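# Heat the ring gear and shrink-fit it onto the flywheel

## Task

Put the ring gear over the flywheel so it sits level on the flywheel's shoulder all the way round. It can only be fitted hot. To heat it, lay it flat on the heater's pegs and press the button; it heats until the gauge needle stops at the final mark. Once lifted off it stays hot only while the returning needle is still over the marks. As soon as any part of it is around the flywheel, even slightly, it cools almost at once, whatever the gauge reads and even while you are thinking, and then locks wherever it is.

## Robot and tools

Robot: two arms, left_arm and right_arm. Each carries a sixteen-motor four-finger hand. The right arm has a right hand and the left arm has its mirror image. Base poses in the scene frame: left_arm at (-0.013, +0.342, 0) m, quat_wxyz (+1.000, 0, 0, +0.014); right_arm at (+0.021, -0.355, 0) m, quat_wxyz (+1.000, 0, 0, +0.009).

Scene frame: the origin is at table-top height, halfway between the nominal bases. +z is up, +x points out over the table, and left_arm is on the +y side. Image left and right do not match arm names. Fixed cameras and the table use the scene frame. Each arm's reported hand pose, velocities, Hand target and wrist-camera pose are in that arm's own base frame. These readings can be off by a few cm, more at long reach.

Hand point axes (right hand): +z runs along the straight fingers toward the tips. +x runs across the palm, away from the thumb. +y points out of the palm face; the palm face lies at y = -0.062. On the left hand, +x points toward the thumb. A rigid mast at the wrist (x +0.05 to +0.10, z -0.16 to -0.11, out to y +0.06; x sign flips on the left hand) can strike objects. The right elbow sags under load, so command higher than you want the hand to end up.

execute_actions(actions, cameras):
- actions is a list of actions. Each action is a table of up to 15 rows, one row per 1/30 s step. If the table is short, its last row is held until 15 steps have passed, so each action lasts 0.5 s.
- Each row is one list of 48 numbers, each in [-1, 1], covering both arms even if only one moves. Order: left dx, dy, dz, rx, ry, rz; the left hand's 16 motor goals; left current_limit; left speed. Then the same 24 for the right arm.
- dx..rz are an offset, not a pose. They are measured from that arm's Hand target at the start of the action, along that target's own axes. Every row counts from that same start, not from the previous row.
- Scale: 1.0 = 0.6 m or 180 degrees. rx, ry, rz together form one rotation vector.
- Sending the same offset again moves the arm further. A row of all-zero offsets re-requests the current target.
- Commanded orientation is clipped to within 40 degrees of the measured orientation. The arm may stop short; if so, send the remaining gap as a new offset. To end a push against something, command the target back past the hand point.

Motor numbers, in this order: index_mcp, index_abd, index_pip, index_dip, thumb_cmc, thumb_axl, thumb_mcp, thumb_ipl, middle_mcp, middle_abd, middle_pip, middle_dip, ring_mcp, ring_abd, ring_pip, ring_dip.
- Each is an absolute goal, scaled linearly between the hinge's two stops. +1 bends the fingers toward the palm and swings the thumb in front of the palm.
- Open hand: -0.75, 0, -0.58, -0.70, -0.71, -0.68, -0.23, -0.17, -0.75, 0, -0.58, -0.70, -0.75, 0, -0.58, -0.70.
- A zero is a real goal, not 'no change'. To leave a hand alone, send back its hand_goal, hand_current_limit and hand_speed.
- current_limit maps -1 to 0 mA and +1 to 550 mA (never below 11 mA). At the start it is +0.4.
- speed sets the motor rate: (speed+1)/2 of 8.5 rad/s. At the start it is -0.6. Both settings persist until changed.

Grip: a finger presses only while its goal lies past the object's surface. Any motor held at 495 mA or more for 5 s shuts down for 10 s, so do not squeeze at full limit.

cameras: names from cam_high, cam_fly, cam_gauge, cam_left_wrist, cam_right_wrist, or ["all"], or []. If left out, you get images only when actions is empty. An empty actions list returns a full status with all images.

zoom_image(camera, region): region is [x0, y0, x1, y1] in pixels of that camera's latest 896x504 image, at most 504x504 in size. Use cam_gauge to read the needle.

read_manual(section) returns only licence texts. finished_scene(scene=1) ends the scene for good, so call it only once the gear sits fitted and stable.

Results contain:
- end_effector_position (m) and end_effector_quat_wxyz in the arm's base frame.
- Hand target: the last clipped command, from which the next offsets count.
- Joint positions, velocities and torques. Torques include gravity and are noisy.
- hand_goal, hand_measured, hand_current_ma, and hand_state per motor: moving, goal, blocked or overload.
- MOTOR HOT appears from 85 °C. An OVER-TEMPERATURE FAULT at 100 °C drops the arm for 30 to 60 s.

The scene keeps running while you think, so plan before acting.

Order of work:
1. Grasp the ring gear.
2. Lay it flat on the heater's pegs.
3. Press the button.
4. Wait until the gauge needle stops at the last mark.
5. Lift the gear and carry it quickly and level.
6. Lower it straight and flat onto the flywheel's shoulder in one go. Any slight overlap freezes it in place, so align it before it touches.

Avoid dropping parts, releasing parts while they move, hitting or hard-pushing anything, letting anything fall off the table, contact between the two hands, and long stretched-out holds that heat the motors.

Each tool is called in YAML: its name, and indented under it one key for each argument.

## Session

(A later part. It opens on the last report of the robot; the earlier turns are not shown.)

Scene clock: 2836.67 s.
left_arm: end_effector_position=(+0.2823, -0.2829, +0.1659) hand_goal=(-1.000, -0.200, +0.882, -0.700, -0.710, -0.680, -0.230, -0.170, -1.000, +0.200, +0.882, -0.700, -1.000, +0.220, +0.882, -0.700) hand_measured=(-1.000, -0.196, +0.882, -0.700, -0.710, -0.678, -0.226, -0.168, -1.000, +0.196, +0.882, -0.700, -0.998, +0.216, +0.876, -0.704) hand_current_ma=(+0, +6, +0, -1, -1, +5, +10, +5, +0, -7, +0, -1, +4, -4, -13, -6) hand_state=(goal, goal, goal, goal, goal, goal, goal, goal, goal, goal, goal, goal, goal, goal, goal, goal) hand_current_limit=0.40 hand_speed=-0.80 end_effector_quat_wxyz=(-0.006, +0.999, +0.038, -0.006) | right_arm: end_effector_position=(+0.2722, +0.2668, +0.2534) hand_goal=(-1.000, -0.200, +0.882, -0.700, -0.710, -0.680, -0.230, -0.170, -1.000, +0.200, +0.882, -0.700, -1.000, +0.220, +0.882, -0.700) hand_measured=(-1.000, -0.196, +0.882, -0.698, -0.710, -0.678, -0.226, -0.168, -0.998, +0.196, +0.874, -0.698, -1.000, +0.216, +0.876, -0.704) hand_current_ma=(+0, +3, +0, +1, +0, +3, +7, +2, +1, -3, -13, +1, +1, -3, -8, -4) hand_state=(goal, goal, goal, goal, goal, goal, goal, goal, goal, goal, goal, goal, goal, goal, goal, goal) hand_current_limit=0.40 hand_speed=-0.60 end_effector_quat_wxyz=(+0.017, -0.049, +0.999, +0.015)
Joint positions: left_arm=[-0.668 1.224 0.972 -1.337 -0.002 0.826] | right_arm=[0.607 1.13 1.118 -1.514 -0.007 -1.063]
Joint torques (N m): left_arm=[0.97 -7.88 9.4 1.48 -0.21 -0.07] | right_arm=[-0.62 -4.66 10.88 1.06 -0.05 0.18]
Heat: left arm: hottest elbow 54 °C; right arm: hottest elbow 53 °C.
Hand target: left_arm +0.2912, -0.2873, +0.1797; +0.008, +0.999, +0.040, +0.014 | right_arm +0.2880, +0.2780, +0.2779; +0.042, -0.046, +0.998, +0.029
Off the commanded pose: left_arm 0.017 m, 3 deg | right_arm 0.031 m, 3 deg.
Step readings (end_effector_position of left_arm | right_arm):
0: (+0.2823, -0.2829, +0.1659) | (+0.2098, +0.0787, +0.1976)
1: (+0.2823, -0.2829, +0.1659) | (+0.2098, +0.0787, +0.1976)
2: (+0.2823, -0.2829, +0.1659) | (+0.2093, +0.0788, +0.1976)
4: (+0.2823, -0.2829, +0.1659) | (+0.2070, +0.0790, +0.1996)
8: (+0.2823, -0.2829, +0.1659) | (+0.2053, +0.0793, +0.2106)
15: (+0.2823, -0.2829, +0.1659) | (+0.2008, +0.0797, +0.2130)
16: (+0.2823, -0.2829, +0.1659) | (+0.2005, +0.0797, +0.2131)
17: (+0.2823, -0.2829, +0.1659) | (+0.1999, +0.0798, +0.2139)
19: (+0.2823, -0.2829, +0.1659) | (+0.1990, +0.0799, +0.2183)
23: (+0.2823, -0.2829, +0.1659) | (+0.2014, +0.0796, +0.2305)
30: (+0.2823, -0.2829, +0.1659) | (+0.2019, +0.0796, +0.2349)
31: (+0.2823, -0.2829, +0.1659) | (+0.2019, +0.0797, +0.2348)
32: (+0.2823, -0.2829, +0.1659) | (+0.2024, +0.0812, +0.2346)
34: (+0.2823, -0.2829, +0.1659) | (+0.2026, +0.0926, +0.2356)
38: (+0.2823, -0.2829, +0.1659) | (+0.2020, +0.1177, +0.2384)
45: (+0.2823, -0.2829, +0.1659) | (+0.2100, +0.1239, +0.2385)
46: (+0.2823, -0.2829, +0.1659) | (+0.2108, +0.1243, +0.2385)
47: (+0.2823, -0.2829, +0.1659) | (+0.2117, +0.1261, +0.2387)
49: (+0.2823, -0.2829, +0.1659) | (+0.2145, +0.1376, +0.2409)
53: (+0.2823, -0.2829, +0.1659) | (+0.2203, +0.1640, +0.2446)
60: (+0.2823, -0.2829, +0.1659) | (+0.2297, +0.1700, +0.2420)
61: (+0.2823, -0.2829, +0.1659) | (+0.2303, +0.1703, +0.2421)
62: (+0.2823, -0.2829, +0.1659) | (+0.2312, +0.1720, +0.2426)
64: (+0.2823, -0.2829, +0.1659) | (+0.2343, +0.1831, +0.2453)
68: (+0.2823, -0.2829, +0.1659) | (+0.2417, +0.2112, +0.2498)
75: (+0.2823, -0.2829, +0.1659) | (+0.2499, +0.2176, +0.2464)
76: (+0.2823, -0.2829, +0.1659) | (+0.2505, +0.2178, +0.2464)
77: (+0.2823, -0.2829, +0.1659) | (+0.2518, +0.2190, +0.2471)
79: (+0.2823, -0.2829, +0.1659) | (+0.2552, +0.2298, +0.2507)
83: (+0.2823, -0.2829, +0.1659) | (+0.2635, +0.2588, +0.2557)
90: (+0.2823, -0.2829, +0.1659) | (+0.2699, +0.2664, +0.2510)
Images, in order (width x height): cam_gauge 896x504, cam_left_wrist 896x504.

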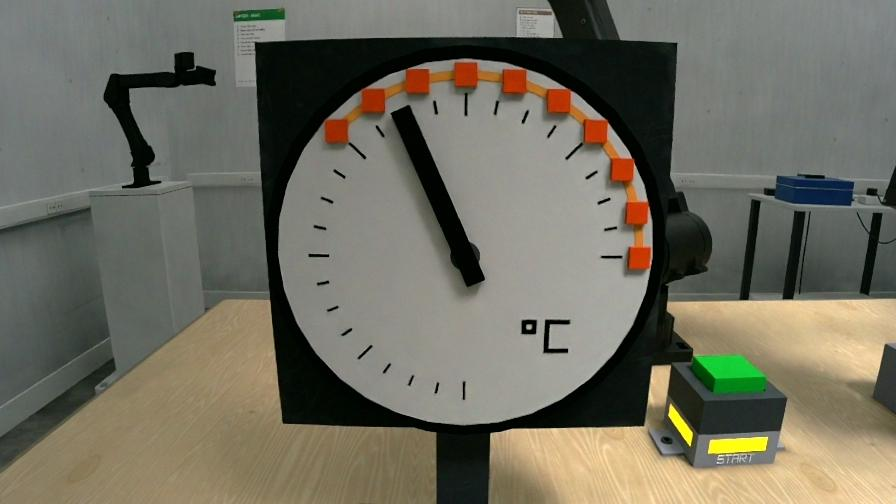

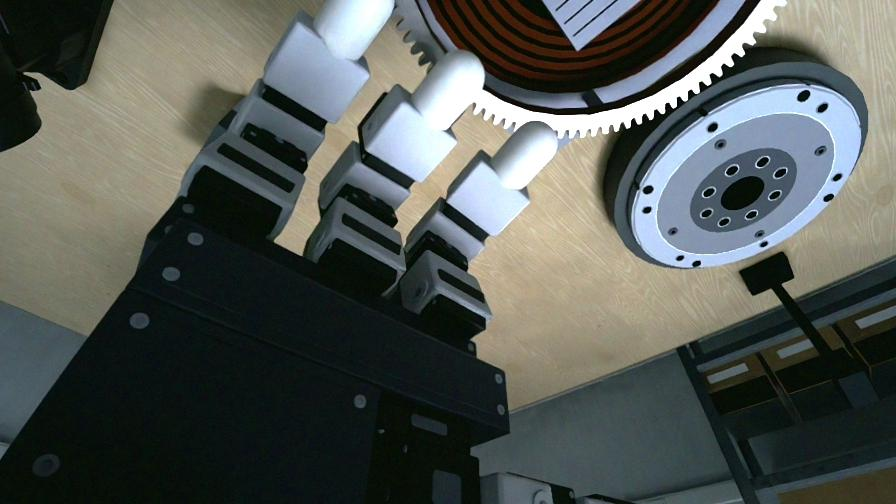

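execute_actions:
  actions:
    - [[0,0,0,0,0,0,-1,-0.2,0.882,-0.7,-0.71,-0.68,-0.23,-0.17,-1,0.2,0.882,-0.7,-1,0.22,0.882,-0.7,0.4,-0.8,0.0305,-0.0177,0.0471,0.0104,0.0179,0,-1,-0.2,0.882,-0.7,-0.71,-0.68,-0.23,-0.17,-1,0.2,0.882,-0.7,-1,0.22,0.882,-0.7,0.4,-0.8]]
    - [[0,0,0,0,0,0,-1,-0.2,0.882,-0.7,-0.71,-0.68,-0.23,-0.17,-1,0.2,0.882,-0.7,-1,0.22,0.882,-0.7,0.4,-0.8,-0.0107,0.0046,0.025,0,0,0,-1,-0.2,0.882,-0.7,-0.71,-0.68,-0.23,-0.17,-1,0.2,0.882,-0.7,-1,0.22,0.882,-0.7,0.4,-0.8]]
    - [[0,0,0,0,0,0,-1,-0.2,0.882,-0.7,-0.71,-0.68,-0.23,-0.17,-1,0.2,0.882,-0.7,-1,0.22,0.882,-0.7,0.4,-0.8,-0.0107,0.0046,0.03,0,0,0,-1,-0.2,0.882,-0.7,-0.71,-0.68,-0.23,-0.17,-1,0.2,0.882,-0.7,-1,0.22,0.882,-0.7,0.4,-0.8]]
  cameras: ["cam_gauge","cam_left_wrist"]

Scene clock: 2854.73 s.
left_arm: end_effector_position=(+0.2823, -0.2829, +0.1659) hand_goal=(-1.000, -0.200, +0.882, -0.700, -0.710, -0.680, -0.230, -0.170, -1.000, +0.200, +0.882, -0.700, -1.000, +0.220, +0.882, -0.700) hand_measured=(-1.000, -0.196, +0.882, -0.700, -0.710, -0.678, -0.226, -0.168, -1.000, +0.196, +0.882, -0.700, -0.998, +0.216, +0.876, -0.704) hand_current_ma=(+0, +6, +0, -1, -1, +5, +10, +5, +0, -7, +0, -1, +4, -4, -13, -6) hand_state=(goal, goal, goal, goal, goal, goal, goal, goal, goal, goal, goal, goal, goal, goal, goal, goal) hand_current_limit=0.40 hand_speed=-0.80 end_effector_quat_wxyz=(-0.006, +0.999, +0.038, -0.006) | right_arm: end_effector_position=(+0.2838, +0.2744, +0.2207) hand_goal=(-1.000, -0.200, +0.882, -0.700, -0.710, -0.680, -0.230, -0.170, -1.000, +0.200, +0.882, -0.700, -1.000, +0.220, +0.882, -0.700) hand_measured=(-1.000, -0.196, +0.882, -0.698, -0.710, -0.678, -0.226, -0.168, -0.998, +0.196, +0.874, -0.698, -1.000, +0.216, +0.876, -0.704) hand_current_ma=(+0, +3, +0, +1, +0, +3, +7, +2, +1, -3, -13, +1, +1, -3, -8, -4) hand_state=(goal, goal, goal, goal, goal, goal, goal, goal, goal, goal, goal, goal, goal, goal, goal, goal) hand_current_limit=0.40 hand_speed=-0.80 end_effector_quat_wxyz=(+0.015, -0.049, +0.999, +0.012)
Joint positions: left_arm=[-0.668 1.224 0.972 -1.337 -0.002 0.826] | right_arm=[0.607 1.177 1.069 -1.425 -0.005 -1.062]
Joint torques (N m): left_arm=[0.38 -7.59 9.29 1.44 -0.21 -0.09] | right_arm=[-1.03 -5.71 6.58 1.24 0.04 0.13]
Motor temperatures (°C): left_arm=[33 34 54 33 33 33] | right_arm=[32 36 56 34 34 35]
Heat: left arm: hottest elbow 54 °C; right arm: hottest elbow 56 °C.
Hand target: left_arm +0.2912, -0.2873, +0.1797; +0.008, +0.999, +0.040, +0.014 | right_arm +0.2864, +0.2750, +0.2152; +0.015, -0.046, +0.999, +0.011
Off the commanded pose: left_arm 0.017 m, 3 deg | right_arm 0.006 m, 0 deg.
Step readings (end_effector_position of left_arm | right_arm):
0: (+0.2823, -0.2829, +0.1659) | (+0.2722, +0.2668, +0.2534)
1: (+0.2823, -0.2829, +0.1659) | (+0.2722, +0.2668, +0.2534)
2: (+0.2823, -0.2829, +0.1659) | (+0.2723, +0.2668, +0.2534)
4: (+0.2823, -0.2829, +0.1659) | (+0.2723, +0.2666, +0.2533)
8: (+0.2823, -0.2829, +0.1659) | (+0.2724, +0.2666, +0.2533)
15: (+0.2823, -0.2829, +0.1659) | (+0.2725, +0.2665, +0.2533)
16: (+0.2823, -0.2829, +0.1659) | (+0.2725, +0.2665, +0.2533)
17: (+0.2823, -0.2829, +0.1659) | (+0.2726, +0.2666, +0.2530)
19: (+0.2823, -0.2829, +0.1659) | (+0.2738, +0.2675, +0.2510)
23: (+0.2823, -0.2829, +0.1659) | (+0.2756, +0.2687, +0.2433)
30: (+0.2823, -0.2829, +0.1659) | (+0.2773, +0.2699, +0.2387)
31: (+0.2823, -0.2829, +0.1659) | (+0.2774, +0.2700, +0.2388)
32: (+0.2823, -0.2829, +0.1659) | (+0.2780, +0.2704, +0.2384)
34: (+0.2823, -0.2829, +0.1659) | (+0.2799, +0.2717, +0.2358)
38: (+0.2823, -0.2829, +0.1659) | (+0.2820, +0.2732, +0.2262)
45: (+0.2823, -0.2829, +0.1659) | (+0.2837, +0.2743, +0.2207)
Images, in order (width x height): cam_gauge 896x504, cam_left_wrist 896x504.

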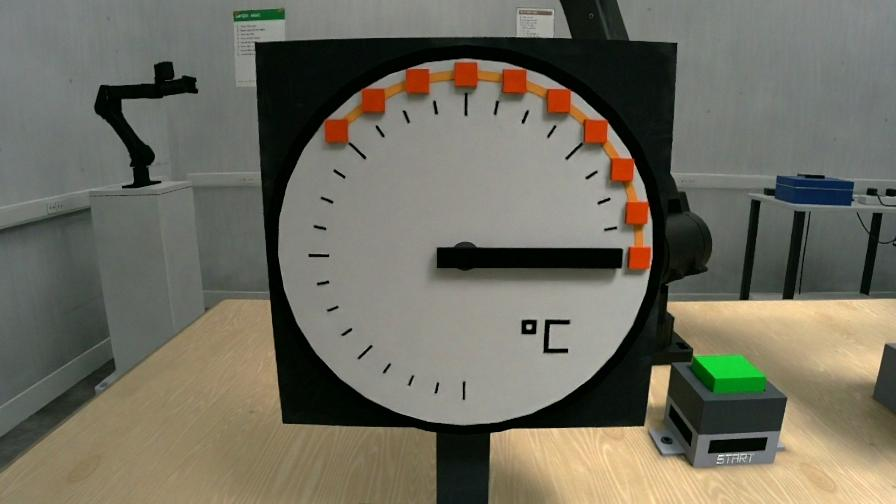

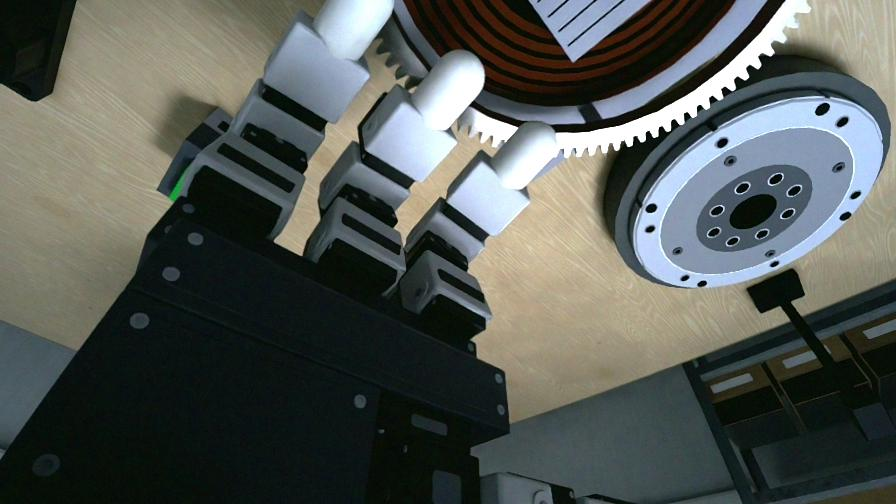

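execute_actions:
  actions:
    - [[0,0,0,0,0,0,-1,-0.2,0.882,-0.7,-0.71,-0.68,-0.23,-0.17,-1,0.2,0.882,-0.7,-1,0.22,0.882,-0.7,0.4,-0.8,0.0105,0.0005,0.006,0,0,0,-1,-0.2,0.882,-0.7,-0.71,-0.68,-0.23,-0.17,-1,0.2,0.882,-0.7,-1,0.22,0.882,-0.7,0.4,-0.8]]
    - [[0,0,0,0,0,0,-1,-0.2,0.882,-0.7,-0.71,-0.68,-0.23,-0.17,-1,0.2,0.882,-0.7,-1,0.22,0.882,-0.7,0.4,-0.8,0,0,0.02,0,0,0,-1,-0.2,0.882,-0.7,-0.71,-0.68,-0.23,-0.17,-1,0.2,0.882,-0.7,-1,0.22,0.882,-0.7,0.4,-0.8]]
    - [[0,0,0,0,0,0,-1,-0.2,0.882,-0.7,-0.71,-0.68,-0.23,-0.17,-1,0.2,0.882,-0.7,-1,0.22,0.882,-0.7,0.4,-0.8,0,0,0.02,0,0,0,-1,-0.2,0.882,-0.7,-0.71,-0.68,-0.23,-0.17,-1,0.2,0.882,-0.7,-1,0.22,0.882,-0.7,0.4,-0.8]]
    - [[0,0,0,0,0,0,-1,-0.2,0.882,-0.7,-0.71,-0.68,-0.23,-0.17,-1,0.2,0.882,-0.7,-1,0.22,0.882,-0.7,0.4,-0.8,0,0,0.022,0,0,0,-1,-0.2,0.882,-0.7,-0.71,-0.68,-0.23,-0.17,-1,0.2,0.882,-0.7,-1,0.22,0.882,-0.7,0.4,-0.8]]
  cameras: ["cam_gauge","cam_left_wrist","cam_right_wrist"]

Scene clock: 2866.13 s.
left_arm: end_effector_position=(+0.2823, -0.2829, +0.1659) hand_goal=(-1.000, -0.200, +0.882, -0.700, -0.710, -0.680, -0.230, -0.170, -1.000, +0.200, +0.882, -0.700, -1.000, +0.220, +0.882, -0.700) hand_measured=(-1.000, -0.196, +0.882, -0.700, -0.710, -0.678, -0.226, -0.168, -1.000, +0.196, +0.882, -0.700, -0.998, +0.216, +0.876, -0.704) hand_current_ma=(+0, +6, +0, -1, -1, +5, +10, +5, +0, -7, +0, -1, +4, -4, -13, -6) hand_state=(goal, goal, goal, goal, goal, goal, goal, goal, goal, goal, goal, goal, goal, goal, goal, goal) hand_current_limit=0.40 hand_speed=-0.80 end_effector_quat_wxyz=(-0.006, +0.999, +0.038, -0.006) | right_arm: end_effector_position=(+0.2804, +0.2727, +0.2062) hand_goal=(-1.000, -0.200, +0.882, -0.700, -0.710, -0.680, -0.230, -0.170, -1.000, +0.200, +0.882, -0.700, -1.000, +0.220, +0.882, -0.700) hand_measured=(-1.000, -0.196, +0.882, -0.698, -0.710, -0.678, -0.226, -0.168, -0.984, +0.186, +0.950, -0.700, -1.000, +0.216, +0.876, -0.704) hand_current_ma=(+0, +3, +0, +1, +0, +3, +7, +2, +32, -22, +203, +0, +1, -3, -8, -4) hand_state=(goal, goal, goal, goal, goal, goal, goal, goal, goal, goal, blocked, goal, goal, goal, goal, goal) hand_current_limit=0.40 hand_speed=-0.80 end_effector_quat_wxyz=(+0.031, -0.047, +0.998, +0.022)
Joint positions: left_arm=[-0.668 1.224 0.972 -1.337 -0.002 0.826] | right_arm=[0.609 1.147 1.001 -1.35 -0.005 -1.056]
Joint torques (N m): left_arm=[0.5 -7.88 9.58 1.14 -0.18 -0.07] | right_arm=[-0.85 -2.78 3.86 2.88 0 0.17]
Heat: left arm: hottest elbow 54 °C; right arm: hottest elbow 54 °C.
Hand target: left_arm +0.2912, -0.2873, +0.1797; +0.008, +0.999, +0.040, +0.014 | right_arm +0.2812, +0.2757, +0.1742; +0.015, -0.046, +0.999, +0.011
Off the commanded pose: left_arm 0.017 m, 3 deg | right_arm 0.032 m, 2 deg.
Step readings (end_effector_position of left_arm | right_arm):
0: (+0.2823, -0.2829, +0.1659) | (+0.2838, +0.2744, +0.2207)
1: (+0.2823, -0.2829, +0.1659) | (+0.2838, +0.2744, +0.2207)
2: (+0.2823, -0.2829, +0.1659) | (+0.2838, +0.2744, +0.2205)
4: (+0.2823, -0.2829, +0.1659) | (+0.2836, +0.2742, +0.2188)
8: (+0.2823, -0.2829, +0.1659) | (+0.2811, +0.2728, +0.2138)
15: (+0.2823, -0.2829, +0.1659) | (+0.2804, +0.2727, +0.2128)
16: (+0.2823, -0.2829, +0.1659) | (+0.2806, +0.2728, +0.2128)
17: (+0.2823, -0.2829, +0.1659) | (+0.2809, +0.2731, +0.2124)
19: (+0.2823, -0.2829, +0.1659) | (+0.2816, +0.2736, +0.2104)
23: (+0.2823, -0.2829, +0.1659) | (+0.2826, +0.2743, +0.2090)
30: (+0.2823, -0.2829, +0.1659) | (+0.2827, +0.2743, +0.2089)
31: (+0.2823, -0.2829, +0.1659) | (+0.2826, +0.2743, +0.2087)
32: (+0.2823, -0.2829, +0.1659) | (+0.2826, +0.2743, +0.2083)
34: (+0.2823, -0.2829, +0.1659) | (+0.2821, +0.2739, +0.2073)
38: (+0.2823, -0.2829, +0.1659) | (+0.2816, +0.2736, +0.2070)
45: (+0.2823, -0.2829, +0.1659) | (+0.2815, +0.2735, +0.2068)
46: (+0.2823, -0.2829, +0.1659) | (+0.2815, +0.2735, +0.2067)
47: (+0.2823, -0.2829, +0.1659) | (+0.2814, +0.2734, +0.2064)
49: (+0.2823, -0.2829, +0.1659) | (+0.2810, +0.2731, +0.2060)
53: (+0.2823, -0.2829, +0.1659) | (+0.2805, +0.2728, +0.2062)
60: (+0.2823, -0.2829, +0.1659) | (+0.2804, +0.2727, +0.2062)
Images, in order (width x height): cam_gauge 896x504, cam_left_wrist 896x504, cam_right_wrist 896x504.

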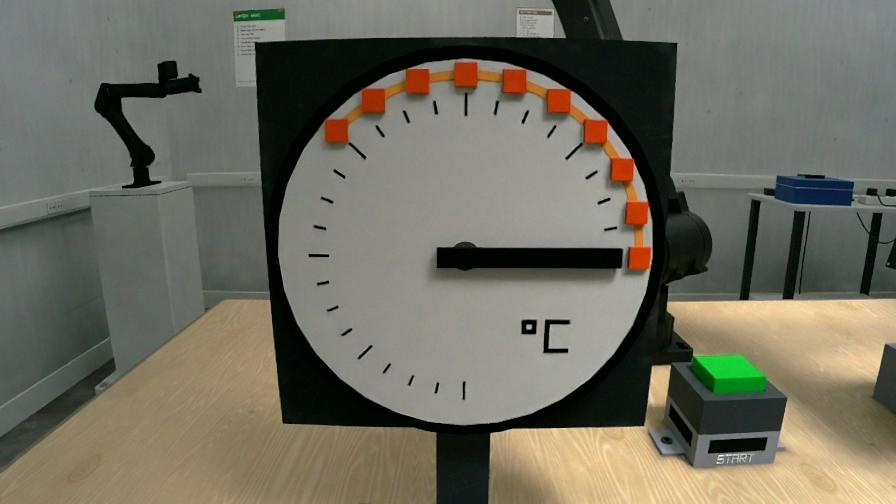

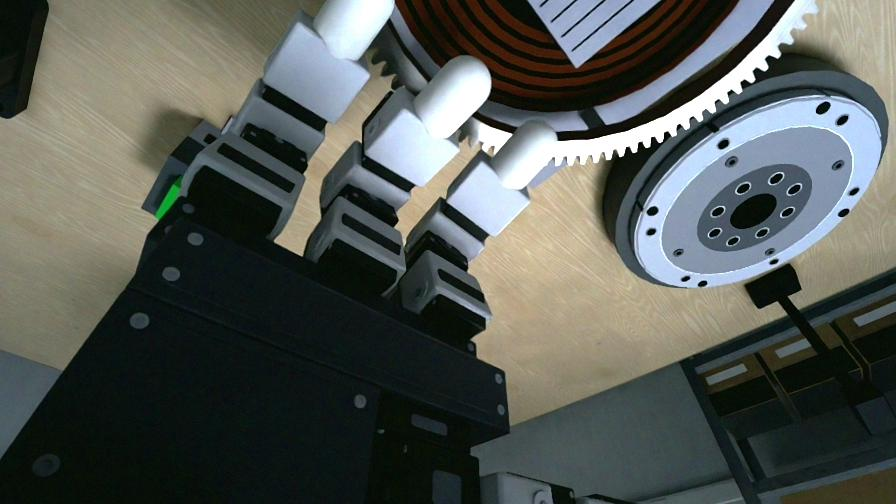

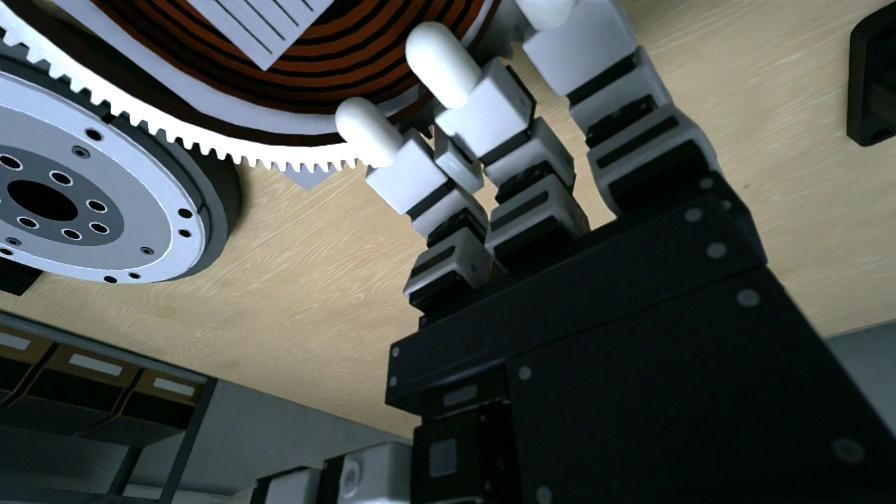

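execute_actions:
  actions:
    - [[0,0,0,0,0,0,-1,-0.2,0.882,-0.7,-0.71,-0.68,-0.23,-0.17,-1,0.2,0.882,-0.7,-1,0.22,0.882,-0.7,0.4,-0.8,0.002,0,-0.053,0,0,0,-1,-0.2,0.882,-0.7,-0.71,-0.68,-0.23,-0.17,-1,0.2,0.882,-0.7,-1,0.22,0.882,-0.7,0.4,-0.8]]
    - [[0,0,0,0,0,0,-1,-0.2,0.882,-0.7,-0.71,-0.68,-0.23,-0.17,-1,0.2,0.882,-0.7,-1,0.22,0.882,-0.7,0.4,-0.8,-0.0305,0.0177,-0.0471,-0.0104,-0.0179,0,-1,-0.2,0.882,-0.7,-0.71,-0.68,-0.23,-0.17,-1,0.2,0.882,-0.7,-1,0.22,0.882,-0.7,0.4,-0.8]]
    - [[0,0,0,0,0,0,-1,-0.2,0.882,-0.7,-0.71,-0.68,-0.23,-0.17,-1,0.2,0.882,-0.7,-1,0.22,0.882,-0.7,0.4,-0.8,0,0,-0.04,0,0,0,-1,-0.2,0.882,-0.7,-0.71,-0.68,-0.23,-0.17,-1,0.2,0.882,-0.7,-1,0.22,0.882,-0.7,0.4,-0.8]]
  cameras: ["cam_left_wrist"]

zoom_image:
  camera: "cam_left_wrist"
  region: [300, 0, 660, 220]

Scene clock: 2879.47 s.
left_arm: end_effector_position=(+0.2823, -0.2829, +0.1659) hand_goal=(-1.000, -0.200, +0.882, -0.700, -0.710, -0.680, -0.230, -0.170, -1.000, +0.200, +0.882, -0.700, -1.000, +0.220, +0.882, -0.700) hand_measured=(-1.000, -0.196, +0.882, -0.700, -0.710, -0.678, -0.226, -0.168, -1.000, +0.198, +0.880, -0.700, -0.998, +0.216, +0.876, -0.704) hand_current_ma=(+0, +6, +0, -1, -1, +5, +10, +5, +0, -4, -2, -1, +4, -4, -13, -6) hand_state=(goal, goal, goal, goal, goal, goal, goal, goal, goal, goal, goal, goal, goal, goal, goal, goal) hand_current_limit=0.40 hand_speed=-0.80 end_effector_quat_wxyz=(-0.006, +0.999, +0.038, -0.006) | right_arm: end_effector_position=(+0.2834, +0.2755, +0.2339) hand_goal=(-1.000, -0.200, +0.882, -0.700, -0.710, -0.680, -0.230, -0.170, -1.000, +0.200, +0.882, -0.700, -1.000, +0.220, +0.882, -0.700) hand_measured=(-1.000, -0.196, +0.882, -0.698, -0.710, -0.678, -0.226, -0.168, -0.996, +0.198, +0.882, -0.700, -1.000, +0.216, +0.876, -0.704) hand_current_ma=(+0, +3, +0, +1, +0, +3, +7, +2, +4, -2, +0, +0, +1, -3, -8, -4) hand_state=(goal, goal, goal, goal, goal, goal, goal, goal, goal, goal, goal, goal, goal, goal, goal, goal) hand_current_limit=0.40 hand_speed=-0.80 end_effector_quat_wxyz=(+0.024, -0.046, +0.998, +0.018)
Joint positions: left_arm=[-0.668 1.224 0.972 -1.337 -0.002 0.826] | right_arm=[0.612 1.16 1.087 -1.439 -0.004 -1.052]
Joint torques (N m): left_arm=[1.2 -7.71 9.5 1.07 -0.22 -0.07] | right_arm=[0.09 -6.18 10.86 0.24 -0.07 0.13]
Heat: left arm: hottest elbow 54 °C; right arm: hottest elbow 53 °C.
Hand target: left_arm +0.2912, -0.2873, +0.1797; +0.008, +0.999, +0.040, +0.014 | right_arm +0.2935, +0.2850, +0.2587; +0.042, -0.046, +0.998, +0.028
Off the commanded pose: left_arm 0.017 m, 3 deg | right_arm 0.029 m, 2 deg.
Step readings (end_effector_position of left_arm | right_arm):
0: (+0.2823, -0.2829, +0.1659) | (+0.2804, +0.2727, +0.2062)
1: (+0.2823, -0.2829, +0.1659) | (+0.2804, +0.2727, +0.2062)
2: (+0.2823, -0.2829, +0.1659) | (+0.2803, +0.2727, +0.2063)
4: (+0.2823, -0.2829, +0.1659) | (+0.2801, +0.2725, +0.2067)
8: (+0.2823, -0.2829, +0.1659) | (+0.2790, +0.2718, +0.2068)
15: (+0.2823, -0.2829, +0.1659) | (+0.2784, +0.2714, +0.2068)
16: (+0.2823, -0.2829, +0.1659) | (+0.2785, +0.2714, +0.2069)
17: (+0.2823, -0.2829, +0.1659) | (+0.2789, +0.2717, +0.2078)
19: (+0.2823, -0.2829, +0.1659) | (+0.2795, +0.2723, +0.2094)
23: (+0.2823, -0.2829, +0.1659) | (+0.2820, +0.2743, +0.2120)
30: (+0.2823, -0.2829, +0.1659) | (+0.2826, +0.2750, +0.2125)
31: (+0.2823, -0.2829, +0.1659) | (+0.2825, +0.2750, +0.2126)
32: (+0.2823, -0.2829, +0.1659) | (+0.2820, +0.2746, +0.2135)
34: (+0.2823, -0.2829, +0.1659) | (+0.2811, +0.2739, +0.2171)
38: (+0.2823, -0.2829, +0.1659) | (+0.2832, +0.2754, +0.2293)
45: (+0.2823, -0.2829, +0.1659) | (+0.2837, +0.2757, +0.2340)
Images, in order (width x height): cam_left_wrist 896x504.

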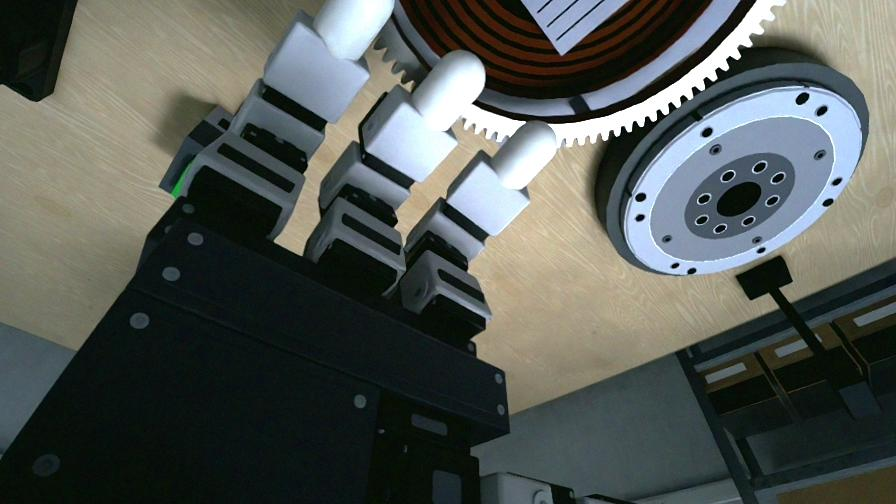

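Scaled by 1.400 from the camera's 896x504 image, which has a finer 1280x720 frame.

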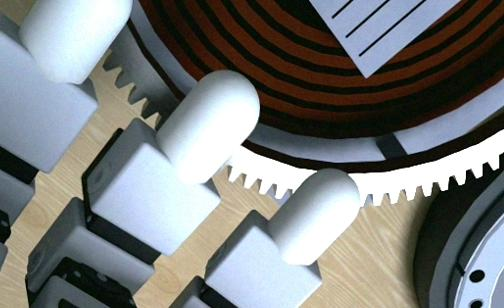

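execute_actions:
  actions:
    - [[0,0,0,0,0,0,-1,-0.2,0.882,-0.7,-0.71,-0.68,-0.23,-0.17,-1,0.2,0.882,-0.7,-1,0.22,0.882,-0.7,0.4,-0.8,0.0305,-0.0177,0.0471,0.0104,0.0179,0,-1,-0.2,0.882,-0.7,-0.71,-0.68,-0.23,-0.17,-1,0.2,0.882,-0.7,-1,0.22,0.882,-0.7,0.4,-0.8]]
    - [[0,0,0,0,0,0,-1,-0.2,0.882,-0.7,-0.71,-0.68,-0.23,-0.17,-1,0.2,0.882,-0.7,-1,0.22,0.882,-0.7,0.4,-0.8,-0.0088,-0.0042,0.02,0,0,0,-1,-0.2,0.882,-0.7,-0.71,-0.68,-0.23,-0.17,-1,0.2,0.882,-0.7,-1,0.22,0.882,-0.7,0.4,-0.8]]

Scene clock: 2890.03 s.
left_arm: end_effector_position=(+0.2823, -0.2829, +0.1659) hand_goal=(-1.000, -0.200, +0.882, -0.700, -0.710, -0.680, -0.230, -0.170, -1.000, +0.200, +0.882, -0.700, -1.000, +0.220, +0.882, -0.700) hand_measured=(-1.000, -0.196, +0.882, -0.700, -0.710, -0.678, -0.226, -0.168, -1.000, +0.198, +0.880, -0.700, -0.998, +0.216, +0.876, -0.704) hand_current_ma=(+0, +6, +0, -1, -1, +5, +10, +5, +0, -4, -2, -1, +4, -4, -13, -6) hand_state=(goal, goal, goal, goal, goal, goal, goal, goal, goal, goal, goal, goal, goal, goal, goal, goal) hand_current_limit=0.40 hand_speed=-0.80 end_effector_quat_wxyz=(-0.006, +0.999, +0.038, -0.006) | right_arm: end_effector_position=(+0.2812, +0.2740, +0.2239) hand_goal=(-1.000, -0.200, +0.882, -0.700, -0.710, -0.680, -0.230, -0.170, -1.000, +0.200, +0.882, -0.700, -1.000, +0.220, +0.882, -0.700) hand_measured=(-1.000, -0.196, +0.882, -0.698, -0.710, -0.678, -0.226, -0.168, -0.996, +0.198, +0.882, -0.700, -1.000, +0.216, +0.876, -0.704) hand_current_ma=(+0, +3, +0, +1, +0, +3, +7, +2, +4, -2, +0, +0, +1, -3, -8, -4) hand_state=(goal, goal, goal, goal, goal, goal, goal, goal, goal, goal, goal, goal, goal, goal, goal, goal) hand_current_limit=0.40 hand_speed=-0.80 end_effector_quat_wxyz=(+0.017, -0.046, +0.999, +0.013)
Joint positions: left_arm=[-0.668 1.224 0.972 -1.337 -0.002 0.826] | right_arm=[0.612 1.166 1.068 -1.43 -0.004 -1.052]
Joint torques (N m): left_arm=[0.62 -7.36 9.21 1.21 -0.2 -0.08] | right_arm=[-0.56 -5.54 6.27 1.25 0.01 0.01]
Heat: left arm: hottest elbow 54 °C; right arm: hottest elbow 54 °C.
Hand target: left_arm +0.2912, -0.2873, +0.1797; +0.008, +0.999, +0.040, +0.014 | right_arm +0.2846, +0.2728, +0.2167; +0.015, -0.046, +0.999, +0.011
Off the commanded pose: left_arm 0.017 m, 3 deg | right_arm 0.008 m, 0 deg.
Step readings (end_effector_position of left_arm | right_arm):
0: (+0.2823, -0.2829, +0.1659) | (+0.2834, +0.2755, +0.2339)
1: (+0.2823, -0.2829, +0.1659) | (+0.2834, +0.2755, +0.2339)
2: (+0.2823, -0.2829, +0.1659) | (+0.2834, +0.2755, +0.2339)
4: (+0.2823, -0.2829, +0.1659) | (+0.2834, +0.2755, +0.2339)
8: (+0.2823, -0.2829, +0.1659) | (+0.2834, +0.2755, +0.2339)
15: (+0.2823, -0.2829, +0.1659) | (+0.2834, +0.2755, +0.2339)
16: (+0.2823, -0.2829, +0.1659) | (+0.2834, +0.2755, +0.2339)
17: (+0.2823, -0.2829, +0.1659) | (+0.2833, +0.2755, +0.2337)
19: (+0.2823, -0.2829, +0.1659) | (+0.2824, +0.2748, +0.2318)
23: (+0.2823, -0.2829, +0.1659) | (+0.2802, +0.2733, +0.2259)
30: (+0.2823, -0.2829, +0.1659) | (+0.2811, +0.2739, +0.2239)

execute_actions:
  actions:
    - [[0,0,0,0,0,0,-1,-0.2,0.882,-0.7,-0.71,-0.68,-0.23,-0.17,-1,0.2,0.882,-0.7,-1,0.22,0.882,-0.7,0.4,-0.8,0.0062,0.001,0.006,0,0,0,-1,-0.2,0.882,-0.7,-0.71,-0.68,-0.23,-0.17,-1,0.2,0.882,-0.7,-1,0.22,0.882,-0.7,0.4,-0.8]]
    - [[0,0,0,0,0,0,-1,-0.2,0.882,-0.7,-0.71,-0.68,-0.23,-0.17,-1,0.2,0.882,-0.7,-1,0.22,0.882,-0.7,0.4,-0.8,0,0,0.02,0,0,0,-1,-0.2,0.882,-0.7,-0.71,-0.68,-0.23,-0.17,-1,0.2,0.882,-0.7,-1,0.22,0.882,-0.7,0.4,-0.8]]
  cameras: ["cam_left_wrist"]

Scene clock: 2898.90 s.
left_arm: end_effector_position=(+0.2823, -0.2829, +0.1659) hand_goal=(-1.000, -0.200, +0.882, -0.700, -0.710, -0.680, -0.230, -0.170, -1.000, +0.200, +0.882, -0.700, -1.000, +0.220, +0.882, -0.700) hand_measured=(-1.000, -0.196, +0.882, -0.700, -0.710, -0.678, -0.226, -0.168, -1.000, +0.198, +0.880, -0.700, -0.998, +0.216, +0.876, -0.704) hand_current_ma=(+0, +6, +0, -1, -1, +5, +10, +5, +0, -4, -2, -1, +4, -4, -13, -6) hand_state=(goal, goal, goal, goal, goal, goal, goal, goal, goal, goal, goal, goal, goal, goal, goal, goal) hand_current_limit=0.40 hand_speed=-0.80 end_effector_quat_wxyz=(-0.006, +0.999, +0.038, -0.006) | right_arm: end_effector_position=(+0.2795, +0.2728, +0.2079) hand_goal=(-1.000, -0.200, +0.882, -0.700, -0.710, -0.680, -0.230, -0.170, -1.000, +0.200, +0.882, -0.700, -1.000, +0.220, +0.882, -0.700) hand_measured=(-1.000, -0.196, +0.882, -0.698, -0.710, -0.678, -0.226, -0.168, -0.996, +0.198, +0.882, -0.700, -1.000, +0.216, +0.876, -0.704) hand_current_ma=(+0, +3, +0, +1, +0, +3, +7, +2, +4, -2, +0, +0, +1, -3, -8, -4) hand_state=(goal, goal, goal, goal, goal, goal, goal, goal, goal, goal, goal, goal, goal, goal, goal, goal) hand_current_limit=0.40 hand_speed=-0.80 end_effector_quat_wxyz=(+0.017, -0.046, +0.999, +0.013)
Joint positions: left_arm=[-0.668 1.224 0.972 -1.337 -0.002 0.826] | right_arm=[0.612 1.166 1.026 -1.389 -0.004 -1.052]
Joint torques (N m): left_arm=[1.96 -7.41 9.17 1.09 -0.2 -0.03] | right_arm=[-1.08 -4.95 6.05 1.35 0 0.07]
Heat: left arm: hottest elbow 54 °C; right arm: hottest elbow 53 °C.
Hand target: left_arm +0.2912, -0.2873, +0.1797; +0.008, +0.999, +0.040, +0.014 | right_arm +0.2812, +0.2734, +0.2009; +0.015, -0.046, +0.999, +0.011
Off the commanded pose: left_arm 0.017 m, 3 deg | right_arm 0.007 m, 0 deg.
Step readings (end_effector_position of left_arm | right_arm):
0: (+0.2823, -0.2829, +0.1659) | (+0.2812, +0.2740, +0.2239)
1: (+0.2823, -0.2829, +0.1659) | (+0.2812, +0.2740, +0.2239)
2: (+0.2823, -0.2829, +0.1659) | (+0.2812, +0.2740, +0.2238)
4: (+0.2823, -0.2829, +0.1659) | (+0.2812, +0.2740, +0.2225)
8: (+0.2823, -0.2829, +0.1659) | (+0.2796, +0.2728, +0.2187)
15: (+0.2823, -0.2829, +0.1659) | (+0.2795, +0.2728, +0.2180)
16: (+0.2823, -0.2829, +0.1659) | (+0.2796, +0.2728, +0.2180)
17: (+0.2823, -0.2829, +0.1659) | (+0.2799, +0.2730, +0.2175)
19: (+0.2823, -0.2829, +0.1659) | (+0.2803, +0.2734, +0.2149)
23: (+0.2823, -0.2829, +0.1659) | (+0.2789, +0.2723, +0.2087)
30: (+0.2823, -0.2829, +0.1659) | (+0.2794, +0.2727, +0.2079)
Images, in order (width x height): cam_left_wrist 896x504.

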